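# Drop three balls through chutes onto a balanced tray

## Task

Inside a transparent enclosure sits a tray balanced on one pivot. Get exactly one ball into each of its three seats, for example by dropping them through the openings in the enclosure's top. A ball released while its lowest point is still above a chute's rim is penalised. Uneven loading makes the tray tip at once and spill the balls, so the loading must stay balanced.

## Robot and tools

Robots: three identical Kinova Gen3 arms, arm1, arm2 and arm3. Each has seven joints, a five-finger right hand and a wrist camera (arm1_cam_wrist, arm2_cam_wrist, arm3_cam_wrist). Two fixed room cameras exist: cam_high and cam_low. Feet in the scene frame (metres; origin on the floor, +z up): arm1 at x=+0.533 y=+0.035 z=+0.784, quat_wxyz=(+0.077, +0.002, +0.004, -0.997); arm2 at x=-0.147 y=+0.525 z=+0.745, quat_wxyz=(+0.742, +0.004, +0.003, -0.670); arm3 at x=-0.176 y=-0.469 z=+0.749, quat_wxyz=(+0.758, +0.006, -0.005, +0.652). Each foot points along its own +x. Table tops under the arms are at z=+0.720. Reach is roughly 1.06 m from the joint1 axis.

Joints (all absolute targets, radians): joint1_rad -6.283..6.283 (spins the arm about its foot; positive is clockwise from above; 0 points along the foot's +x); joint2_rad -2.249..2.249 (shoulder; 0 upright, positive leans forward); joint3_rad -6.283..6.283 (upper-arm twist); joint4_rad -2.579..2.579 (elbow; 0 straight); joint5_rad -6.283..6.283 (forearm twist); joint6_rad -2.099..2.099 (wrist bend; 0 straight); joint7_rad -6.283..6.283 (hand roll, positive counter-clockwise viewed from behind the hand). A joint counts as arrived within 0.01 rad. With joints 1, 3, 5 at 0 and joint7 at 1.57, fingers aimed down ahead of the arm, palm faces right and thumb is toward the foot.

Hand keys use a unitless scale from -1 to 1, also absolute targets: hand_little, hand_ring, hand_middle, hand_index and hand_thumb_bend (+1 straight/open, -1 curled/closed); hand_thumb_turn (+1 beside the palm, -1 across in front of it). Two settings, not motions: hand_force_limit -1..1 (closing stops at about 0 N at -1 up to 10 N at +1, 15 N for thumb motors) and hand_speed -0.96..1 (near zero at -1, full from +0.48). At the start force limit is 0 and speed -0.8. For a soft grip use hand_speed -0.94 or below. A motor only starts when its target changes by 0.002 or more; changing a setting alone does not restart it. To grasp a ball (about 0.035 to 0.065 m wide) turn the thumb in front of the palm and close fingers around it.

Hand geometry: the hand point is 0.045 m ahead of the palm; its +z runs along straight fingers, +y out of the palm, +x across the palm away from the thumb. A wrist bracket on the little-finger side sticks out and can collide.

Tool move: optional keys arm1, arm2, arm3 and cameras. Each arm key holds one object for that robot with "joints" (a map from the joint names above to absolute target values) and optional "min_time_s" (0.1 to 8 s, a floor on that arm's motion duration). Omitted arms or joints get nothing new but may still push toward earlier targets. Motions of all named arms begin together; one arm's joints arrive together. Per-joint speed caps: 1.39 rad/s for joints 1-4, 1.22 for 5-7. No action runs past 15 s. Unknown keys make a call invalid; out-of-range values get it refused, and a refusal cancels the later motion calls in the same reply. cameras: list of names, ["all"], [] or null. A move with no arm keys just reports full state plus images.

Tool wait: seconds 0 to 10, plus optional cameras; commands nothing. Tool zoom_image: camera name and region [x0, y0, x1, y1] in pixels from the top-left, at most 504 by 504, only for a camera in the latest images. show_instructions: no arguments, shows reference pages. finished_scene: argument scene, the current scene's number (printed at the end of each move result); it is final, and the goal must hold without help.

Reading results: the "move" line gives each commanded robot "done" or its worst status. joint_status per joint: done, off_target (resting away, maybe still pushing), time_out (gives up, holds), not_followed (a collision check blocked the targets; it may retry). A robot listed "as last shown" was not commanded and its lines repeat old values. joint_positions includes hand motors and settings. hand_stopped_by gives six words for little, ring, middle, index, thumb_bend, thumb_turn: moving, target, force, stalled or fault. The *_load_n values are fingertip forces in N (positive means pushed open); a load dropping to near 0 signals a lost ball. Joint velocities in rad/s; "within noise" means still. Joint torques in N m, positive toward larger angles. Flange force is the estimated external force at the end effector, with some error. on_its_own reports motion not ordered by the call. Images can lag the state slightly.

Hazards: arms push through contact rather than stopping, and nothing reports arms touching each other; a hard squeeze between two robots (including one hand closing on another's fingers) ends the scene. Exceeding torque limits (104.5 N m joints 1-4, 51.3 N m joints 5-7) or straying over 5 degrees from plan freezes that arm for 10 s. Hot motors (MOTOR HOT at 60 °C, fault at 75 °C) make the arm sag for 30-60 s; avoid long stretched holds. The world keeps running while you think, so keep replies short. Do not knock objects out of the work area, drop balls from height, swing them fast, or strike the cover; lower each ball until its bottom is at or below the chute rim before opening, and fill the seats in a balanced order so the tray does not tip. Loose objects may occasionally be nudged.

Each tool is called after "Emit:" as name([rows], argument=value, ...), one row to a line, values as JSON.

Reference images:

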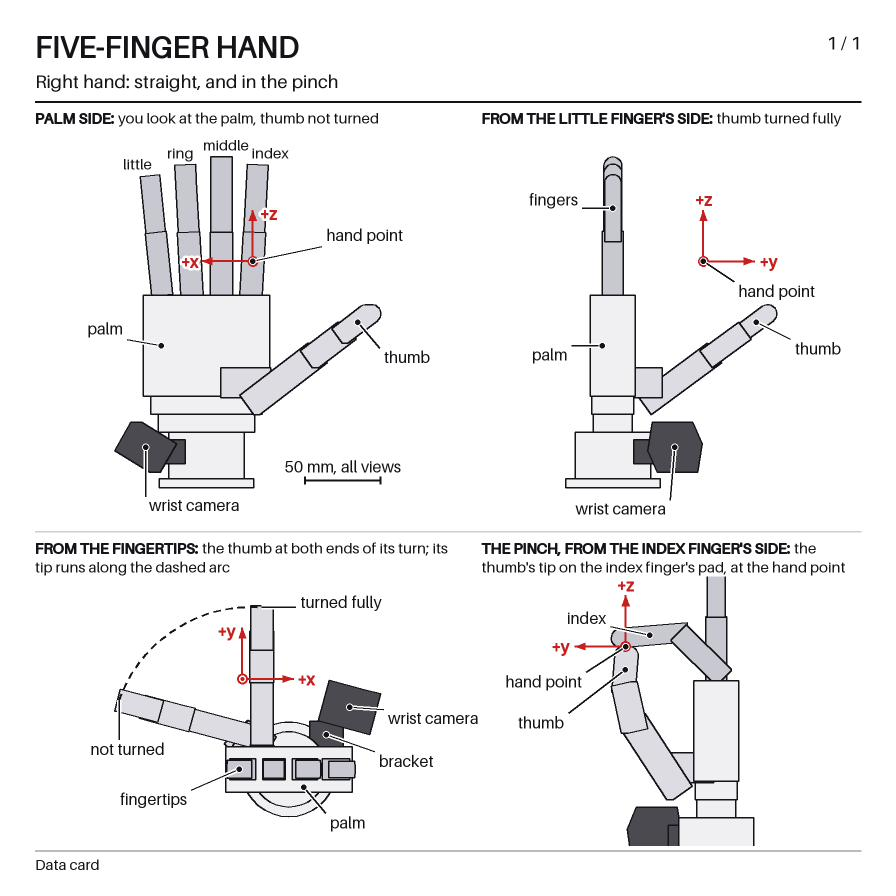

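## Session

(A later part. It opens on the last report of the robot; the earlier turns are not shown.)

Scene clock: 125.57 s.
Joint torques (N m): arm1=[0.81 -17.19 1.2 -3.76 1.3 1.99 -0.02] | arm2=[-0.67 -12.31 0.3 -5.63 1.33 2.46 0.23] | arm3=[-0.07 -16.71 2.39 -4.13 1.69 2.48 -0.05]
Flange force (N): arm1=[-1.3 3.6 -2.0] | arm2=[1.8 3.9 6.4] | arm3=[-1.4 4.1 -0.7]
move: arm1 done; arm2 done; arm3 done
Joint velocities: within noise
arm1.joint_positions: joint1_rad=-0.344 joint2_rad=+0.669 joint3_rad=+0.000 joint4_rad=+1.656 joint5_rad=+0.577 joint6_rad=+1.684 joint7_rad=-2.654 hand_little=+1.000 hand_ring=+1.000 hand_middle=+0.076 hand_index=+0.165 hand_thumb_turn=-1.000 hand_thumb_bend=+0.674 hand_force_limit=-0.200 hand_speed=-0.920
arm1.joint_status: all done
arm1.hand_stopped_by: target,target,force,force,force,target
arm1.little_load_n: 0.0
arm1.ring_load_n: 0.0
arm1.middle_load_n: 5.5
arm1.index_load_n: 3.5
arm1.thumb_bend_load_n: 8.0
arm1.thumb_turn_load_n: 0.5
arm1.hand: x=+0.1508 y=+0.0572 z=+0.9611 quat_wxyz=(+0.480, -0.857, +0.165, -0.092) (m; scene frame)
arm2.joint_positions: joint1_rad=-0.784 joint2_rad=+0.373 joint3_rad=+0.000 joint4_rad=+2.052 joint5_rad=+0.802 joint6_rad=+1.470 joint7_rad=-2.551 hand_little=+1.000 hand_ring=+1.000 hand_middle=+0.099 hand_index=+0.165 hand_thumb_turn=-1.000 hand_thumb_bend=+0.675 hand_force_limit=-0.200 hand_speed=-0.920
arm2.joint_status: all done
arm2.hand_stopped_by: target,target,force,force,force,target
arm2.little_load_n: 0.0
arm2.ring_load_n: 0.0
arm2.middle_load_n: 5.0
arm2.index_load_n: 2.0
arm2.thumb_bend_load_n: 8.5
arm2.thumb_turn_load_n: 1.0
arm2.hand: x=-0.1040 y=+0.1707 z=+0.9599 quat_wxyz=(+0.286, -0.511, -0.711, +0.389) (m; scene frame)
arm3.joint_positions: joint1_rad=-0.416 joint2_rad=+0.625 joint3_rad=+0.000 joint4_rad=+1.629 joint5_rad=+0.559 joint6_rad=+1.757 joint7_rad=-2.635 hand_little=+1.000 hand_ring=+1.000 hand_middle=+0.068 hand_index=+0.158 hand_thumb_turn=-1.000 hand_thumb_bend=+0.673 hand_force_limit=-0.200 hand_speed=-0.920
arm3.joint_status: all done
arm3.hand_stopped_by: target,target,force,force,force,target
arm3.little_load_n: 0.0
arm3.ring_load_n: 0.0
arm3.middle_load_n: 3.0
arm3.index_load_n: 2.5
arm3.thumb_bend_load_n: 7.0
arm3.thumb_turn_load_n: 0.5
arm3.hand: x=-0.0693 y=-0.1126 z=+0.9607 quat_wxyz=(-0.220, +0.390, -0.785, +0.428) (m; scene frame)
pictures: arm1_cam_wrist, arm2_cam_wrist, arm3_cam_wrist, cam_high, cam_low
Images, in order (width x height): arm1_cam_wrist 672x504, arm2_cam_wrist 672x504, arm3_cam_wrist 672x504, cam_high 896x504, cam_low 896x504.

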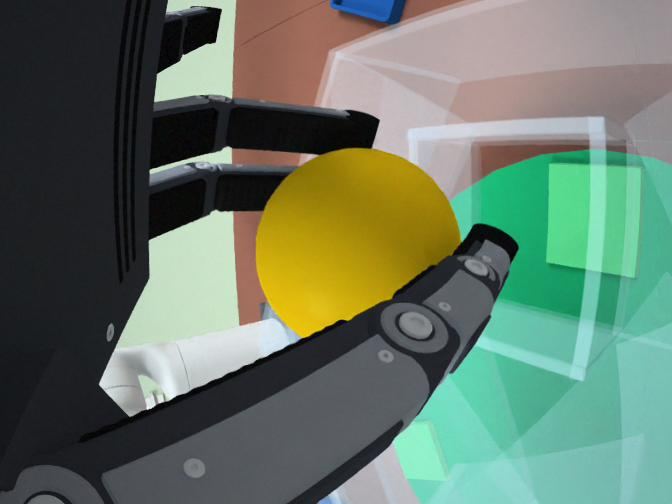

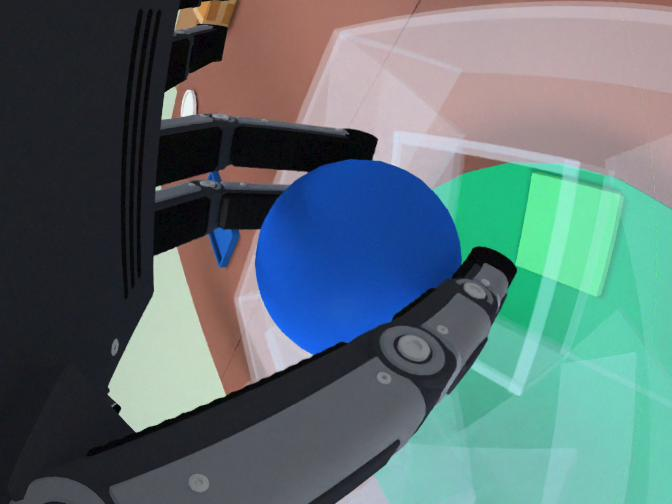

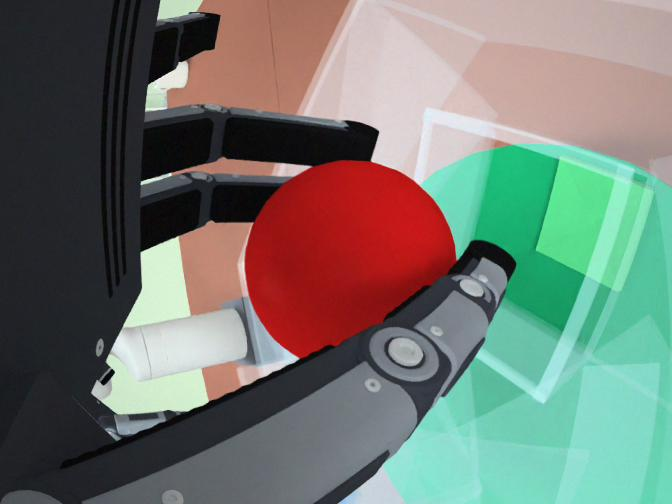

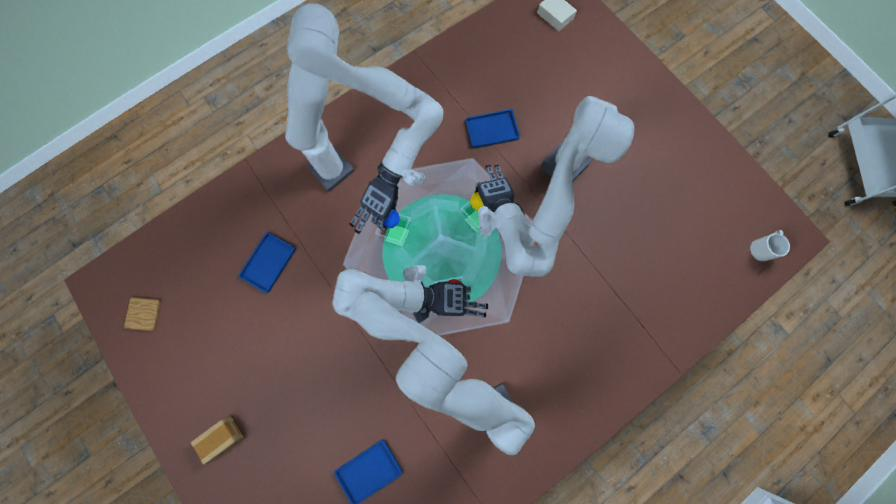

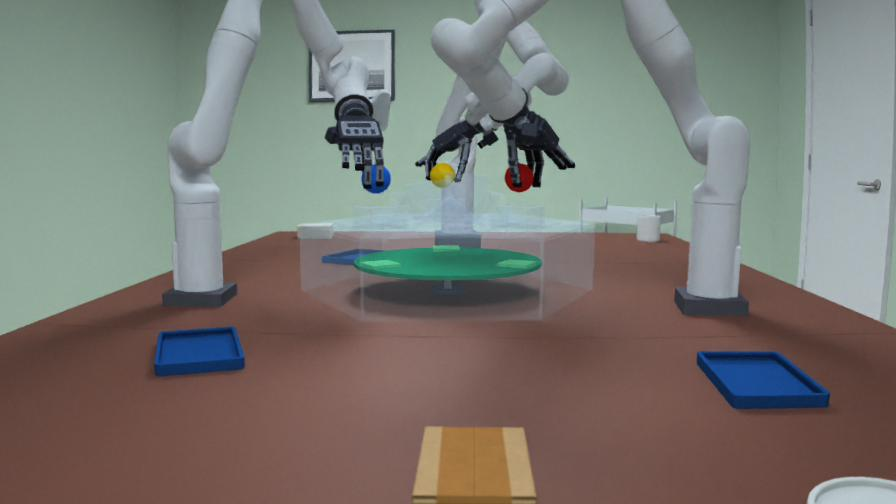

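Emit:
move(arm1={"joints":{"joint1_rad":-0.3721,"joint2_rad":0.7276,"joint4_rad":1.6818,"joint5_rad":0.5695,"joint6_rad":1.6146,"joint7_rad":-2.7026},"min_time_s":2}, arm2={"joints":{"joint1_rad":-0.7786,"joint2_rad":0.4449,"joint4_rad":2.0911,"joint5_rad":0.8302,"joint6_rad":1.3843,"joint7_rad":-2.6232},"min_time_s":2}, arm3={"joints":{"joint1_rad":-0.4365,"joint2_rad":0.6817,"joint4_rad":1.6633,"joint5_rad":0.5472,"joint6_rad":1.6811,"joint7_rad":-2.6876},"min_time_s":2}, cameras=["all"])

Emit:
zoom_image(camera="cam_low", region=[340, 150, 440, 250])

Emit:
zoom_image(camera="cam_low", region=[430, 150, 570, 250])

Emit:
zoom_image(camera="cam_high", region=[360, 170, 540, 330])

Scene clock: 154.13 s.
Joint torques (N m): arm1=[0.79 -17.57 1.27 -3.26 1.19 2.03 -0.01] | arm2=[-0.68 -12.82 0.45 -4.91 1.17 2.54 0.24] | arm3=[-0.15 -17.06 2.47 -3.54 1.63 2.52 0]
Flange force (N): arm1=[-1.2 3.8 -1.7] | arm2=[2.2 3.5 6.4] | arm3=[-1.4 4.3 -0.7]
move: arm1 done; arm2 done; arm3 done
Joint velocities: within noise
arm1.joint_positions: joint1_rad=-0.372 joint2_rad=+0.728 joint3_rad=+0.000 joint4_rad=+1.682 joint5_rad=+0.570 joint6_rad=+1.615 joint7_rad=-2.703 hand_little=+1.000 hand_ring=+1.000 hand_middle=+0.076 hand_index=+0.165 hand_thumb_turn=-1.000 hand_thumb_bend=+0.674 hand_force_limit=-0.200 hand_speed=-0.920
arm1.joint_status: all done
arm1.hand_stopped_by: target,target,force,force,force,target
arm1.little_load_n: 0.0
arm1.ring_load_n: 0.0
arm1.middle_load_n: 5.0
arm1.index_load_n: 3.5
arm1.thumb_bend_load_n: 8.0
arm1.thumb_turn_load_n: 0.5
arm1.hand: x=+0.1515 y=+0.0464 z=+0.9266 quat_wxyz=(+0.481, -0.859, +0.155, -0.087) (m; scene frame)
arm2.joint_positions: joint1_rad=-0.779 joint2_rad=+0.445 joint3_rad=+0.000 joint4_rad=+2.091 joint5_rad=+0.830 joint6_rad=+1.384 joint7_rad=-2.623 hand_little=+1.000 hand_ring=+1.000 hand_middle=+0.099 hand_index=+0.165 hand_thumb_turn=-1.000 hand_thumb_bend=+0.675 hand_force_limit=-0.200 hand_speed=-0.920
arm2.joint_status: all done
arm2.hand_stopped_by: target,target,force,force,force,target
arm2.little_load_n: 0.0
arm2.ring_load_n: 0.0
arm2.middle_load_n: 5.0
arm2.index_load_n: 2.0
arm2.thumb_bend_load_n: 8.5
arm2.thumb_turn_load_n: 1.0
arm2.hand: x=-0.1034 y=+0.1659 z=+0.9265 quat_wxyz=(+0.283, -0.505, -0.715, +0.392) (m; scene frame)
arm3.joint_positions: joint1_rad=-0.437 joint2_rad=+0.682 joint3_rad=+0.000 joint4_rad=+1.663 joint5_rad=+0.547 joint6_rad=+1.681 joint7_rad=-2.688 hand_little=+1.000 hand_ring=+1.000 hand_middle=+0.068 hand_index=+0.158 hand_thumb_turn=-1.000 hand_thumb_bend=+0.673 hand_force_limit=-0.200 hand_speed=-0.920
arm3.joint_status: all done
arm3.hand_stopped_by: target,target,force,force,force,target
arm3.little_load_n: 0.0
arm3.ring_load_n: 0.0
arm3.middle_load_n: 3.0
arm3.index_load_n: 2.5
arm3.thumb_bend_load_n: 7.0
arm3.thumb_turn_load_n: 0.5
arm3.hand: x=-0.0775 y=-0.1112 z=+0.9246 quat_wxyz=(-0.223, +0.395, -0.783, +0.426) (m; scene frame)
pictures: arm1_cam_wrist, arm2_cam_wrist, arm3_cam_wrist, cam_high, cam_low
Images, in order (width x height): arm1_cam_wrist 672x504, arm2_cam_wrist 672x504, arm3_cam_wrist 672x504, cam_high 896x504, cam_low 896x504.

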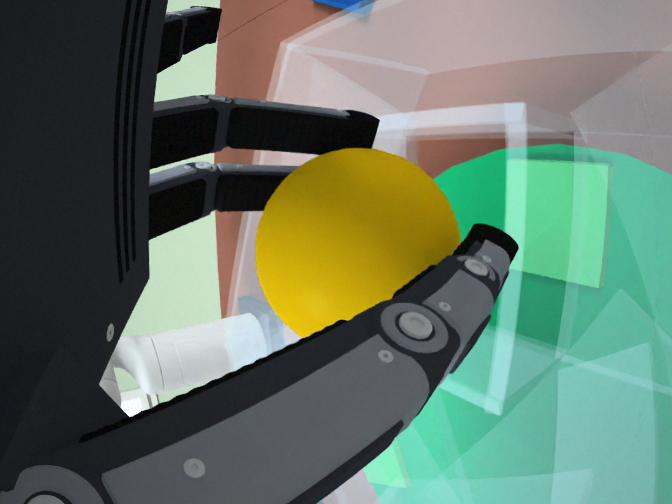

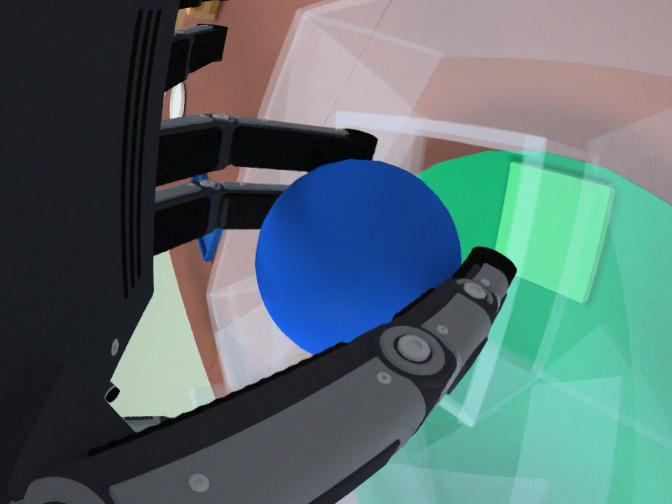

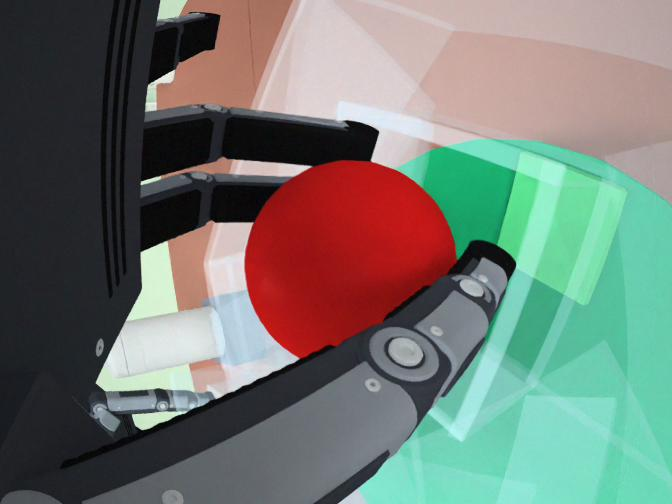

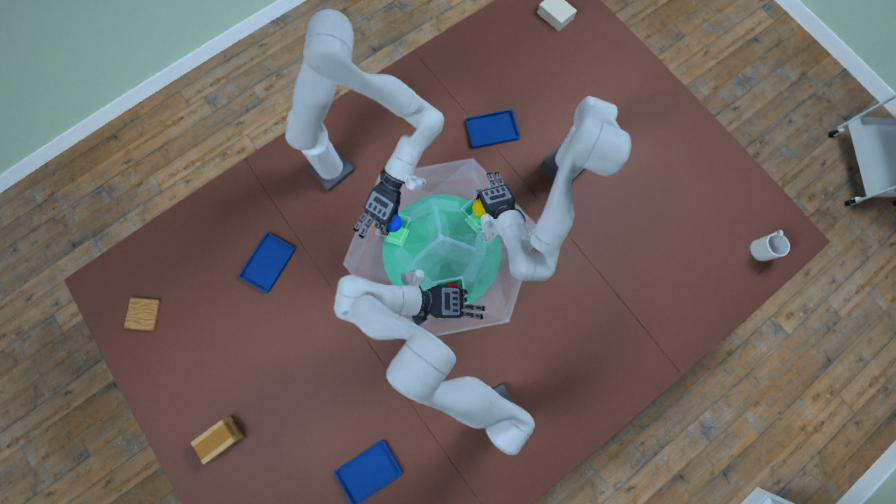

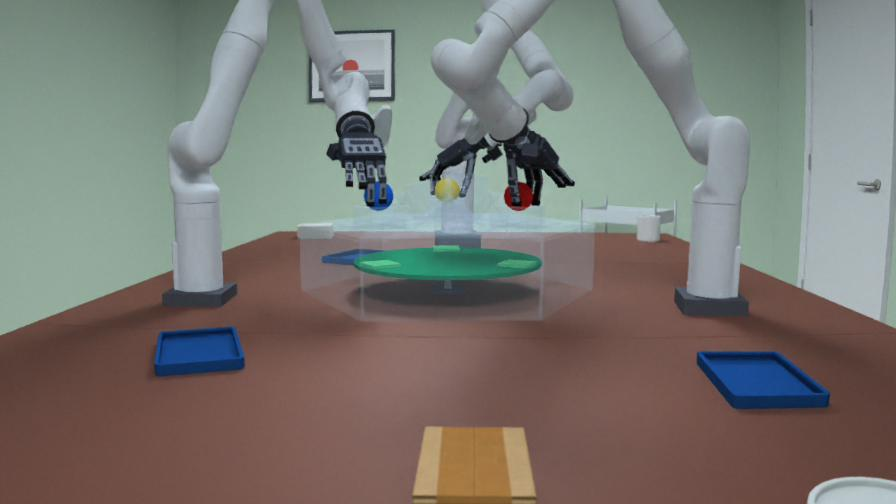

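Scaled by 5.040 from the camera's 896x504 image, which has a finer 1280x720 frame.

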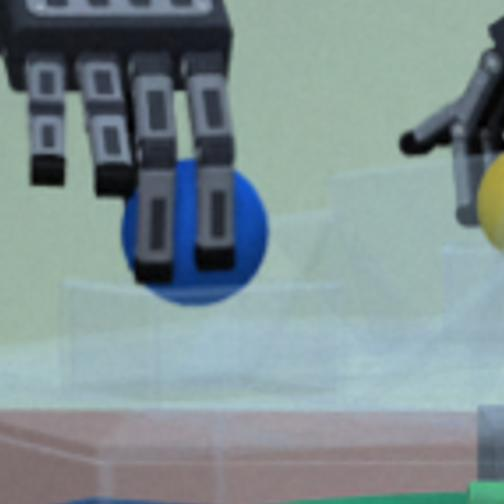

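Scaled by 3.600 from the camera's 896x504 image, which has a finer 1280x720 frame.

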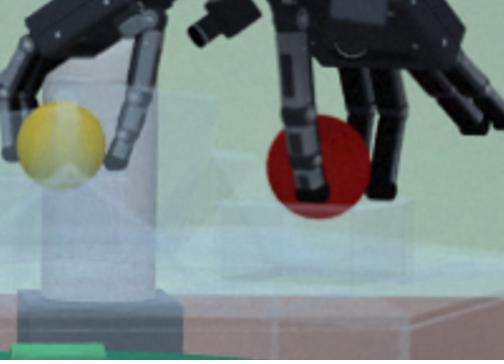

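Scaled by 2.800 from the camera's 896x504 image, which has a finer 1280x720 frame.

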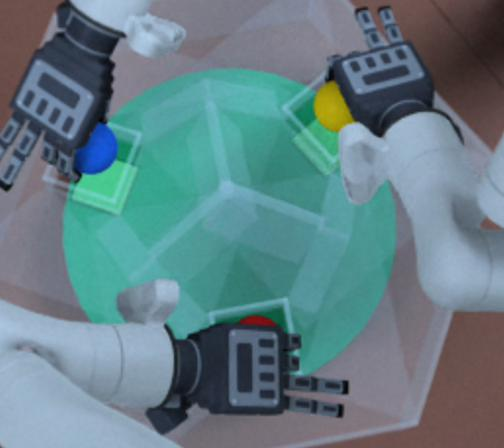

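Emit:
move(arm1={"joints":{"hand_speed":1,"hand_index":0.8,"hand_middle":0.8,"hand_thumb_bend":0.75}}, arm2={"joints":{"hand_speed":1,"hand_index":0.8,"hand_middle":0.8,"hand_thumb_bend":0.75}}, arm3={"joints":{"hand_speed":1,"hand_index":0.8,"hand_middle":0.8,"hand_thumb_bend":0.75}}, cameras=["arm1_cam_wrist","arm2_cam_wrist","arm3_cam_wrist","cam_low"])

Scene clock: 168.83 s.
Joint torques (N m): arm1=[0.76 -17.01 1.08 -3.15 0.97 1.74 0.03] | arm2=[-0.68 -12.39 0.34 -4.79 0.95 2.19 0.3] | arm3=[-0.69 -15.09 1.43 -3.42 0.7 1.2 0.17]
Flange force (N): arm1=[-1.3 2.4 -2.5] | arm2=[2.3 2.1 5.5] | arm3=[-2.0 -1.6 -2.8]
move: arm1 done; arm2 done; arm3 done
Joint velocities: within noise
arm1.joint_positions: joint1_rad=-0.372 joint2_rad=+0.728 joint3_rad=+0.000 joint4_rad=+1.682 joint5_rad=+0.570 joint6_rad=+1.615 joint7_rad=-2.703 hand_little=+1.000 hand_ring=+1.000 hand_middle=+0.800 hand_index=+0.800 hand_thumb_turn=-1.000 hand_thumb_bend=+0.750 hand_force_limit=-0.200 hand_speed=+1.000
arm1.joint_status: all done
arm1.hand_stopped_by: target,target,target,target,target,target
arm1.little_load_n: 0.0
arm1.ring_load_n: 0.0
arm1.middle_load_n: 0.0
arm1.index_load_n: 0.0
arm1.thumb_bend_load_n: 0.0
arm1.thumb_turn_load_n: 0.0
arm1.hand: x=+0.1515 y=+0.0464 z=+0.9266 quat_wxyz=(+0.481, -0.859, +0.155, -0.087) (m; scene frame)
arm2.joint_positions: joint1_rad=-0.779 joint2_rad=+0.445 joint3_rad=+0.000 joint4_rad=+2.091 joint5_rad=+0.830 joint6_rad=+1.384 joint7_rad=-2.623 hand_little=+1.000 hand_ring=+1.000 hand_middle=+0.800 hand_index=+0.800 hand_thumb_turn=-1.000 hand_thumb_bend=+0.750 hand_force_limit=-0.200 hand_speed=+1.000
arm2.joint_status: all done
arm2.hand_stopped_by: target,target,target,target,target,target
arm2.little_load_n: 0.0
arm2.ring_load_n: 0.0
arm2.middle_load_n: 0.0
arm2.index_load_n: 0.0
arm2.thumb_bend_load_n: 0.0
arm2.thumb_turn_load_n: 0.0
arm2.hand: x=-0.1034 y=+0.1659 z=+0.9265 quat_wxyz=(+0.283, -0.505, -0.715, +0.392) (m; scene frame)
arm3.joint_positions: joint1_rad=-0.437 joint2_rad=+0.682 joint3_rad=+0.000 joint4_rad=+1.663 joint5_rad=+0.547 joint6_rad=+1.681 joint7_rad=-2.688 hand_little=+1.000 hand_ring=+1.000 hand_middle=+0.800 hand_index=+0.800 hand_thumb_turn=-1.000 hand_thumb_bend=+0.748 hand_force_limit=-0.200 hand_speed=+1.000
arm3.joint_status: all done
arm3.hand_stopped_by: target,target,target,target,target,target
arm3.little_load_n: 0.0
arm3.ring_load_n: 0.0
arm3.middle_load_n: 0.0
arm3.index_load_n: 0.0
arm3.thumb_bend_load_n: -3.0
arm3.thumb_turn_load_n: 0.5
arm3.hand: x=-0.0775 y=-0.1112 z=+0.9246 quat_wxyz=(-0.223, +0.395, -0.783, +0.426) (m; scene frame)
pictures: arm1_cam_wrist, arm2_cam_wrist, arm3_cam_wrist, cam_low
Images, in order (width x height): arm1_cam_wrist 672x504, arm2_cam_wrist 672x504, arm3_cam_wrist 672x504, cam_low 896x504.

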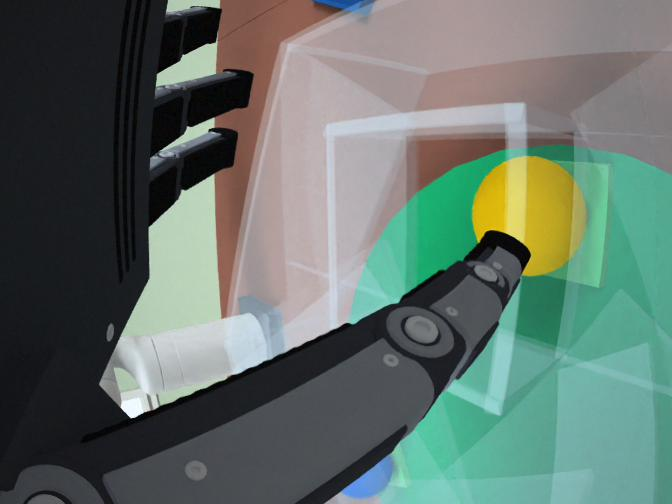

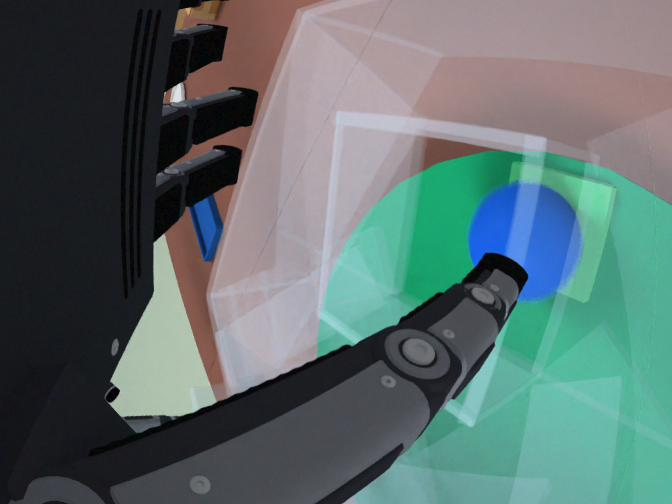

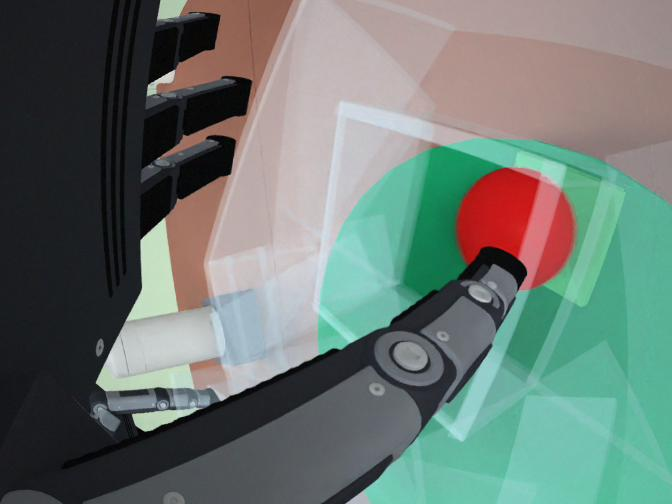

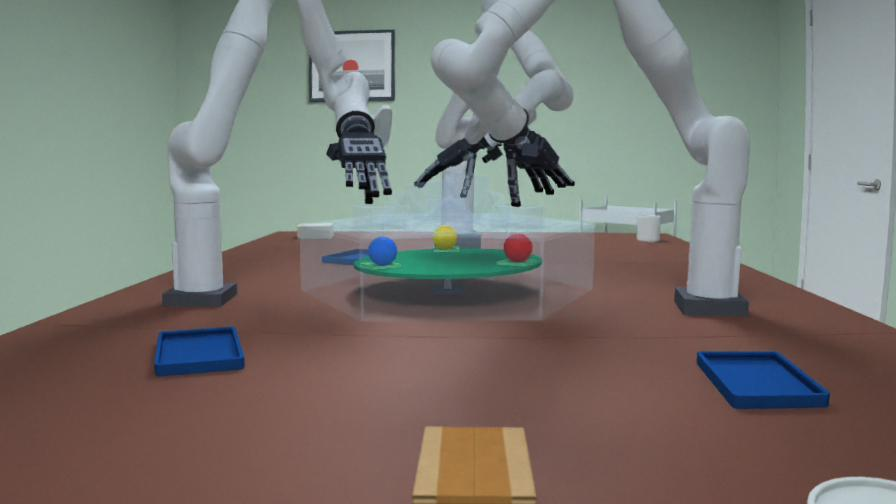

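Emit:
move(arm3={"joints":{"hand_speed":-0.5,"hand_thumb_bend":0.66}}, cameras=["cam_low"])

Scene clock: 173.07 s.
Joint torques (N m): arm1=[0.79 -17.08 1.05 -3.15 0.98 1.7 0.05] | arm2=[-0.66 -12.41 0.32 -4.78 0.96 2.2 0.27] | arm3=[-0.11 -16.51 2.27 -3.5 1.48 2.16 0.06]
Flange force (N): arm1=[-1.3 2.6 -2.6] | arm2=[2.2 2.1 5.5] | arm3=[-1.2 2.9 -1.6]
move: arm3 done
Joint velocities: within noise
arm1, arm2: as last shown
arm1.hand: x=+0.1516 y=+0.0464 z=+0.9266 quat_wxyz=(+0.481, -0.859, +0.155, -0.087) (m; scene frame)
arm2.little_load_n: -0.5
arm3.joint_positions: joint1_rad=-0.437 joint2_rad=+0.682 joint3_rad=+0.000 joint4_rad=+1.663 joint5_rad=+0.547 joint6_rad=+1.681 joint7_rad=-2.688 hand_little=+1.000 hand_ring=+1.000 hand_middle=+0.800 hand_index=+0.800 hand_thumb_turn=-1.000 hand_thumb_bend=+0.660 hand_force_limit=-0.200 hand_speed=-0.500
arm3.joint_status: all done
arm3.hand_stopped_by: target,target,target,target,target,target
arm3.little_load_n: 0.0
arm3.ring_load_n: 0.0
arm3.middle_load_n: 0.0
arm3.index_load_n: 0.0
arm3.thumb_bend_load_n: 0.0
arm3.thumb_turn_load_n: 0.0
arm3.hand: x=-0.0776 y=-0.1112 z=+0.9246 quat_wxyz=(-0.223, +0.395, -0.783, +0.426) (m; scene frame)
pictures: cam_low
Images, in order (width x height): cam_low 896x504.

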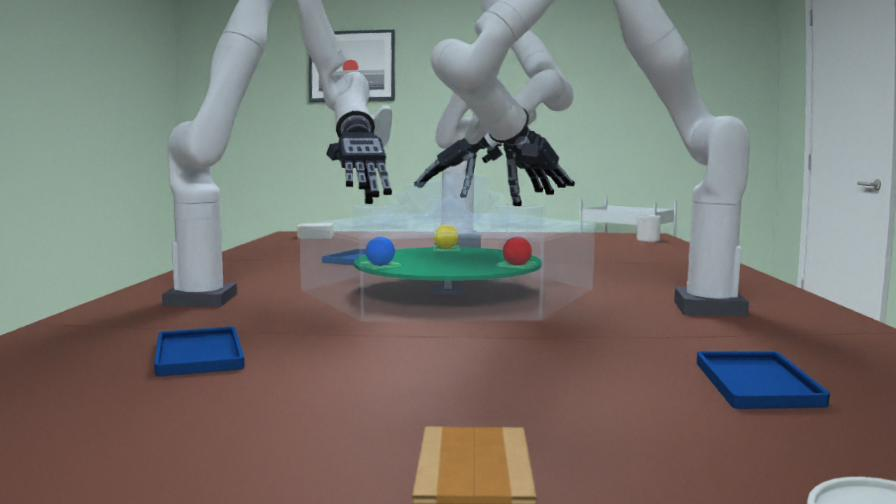

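Emit:
finished_scene(scene=2)

The scene is finished: the task was done.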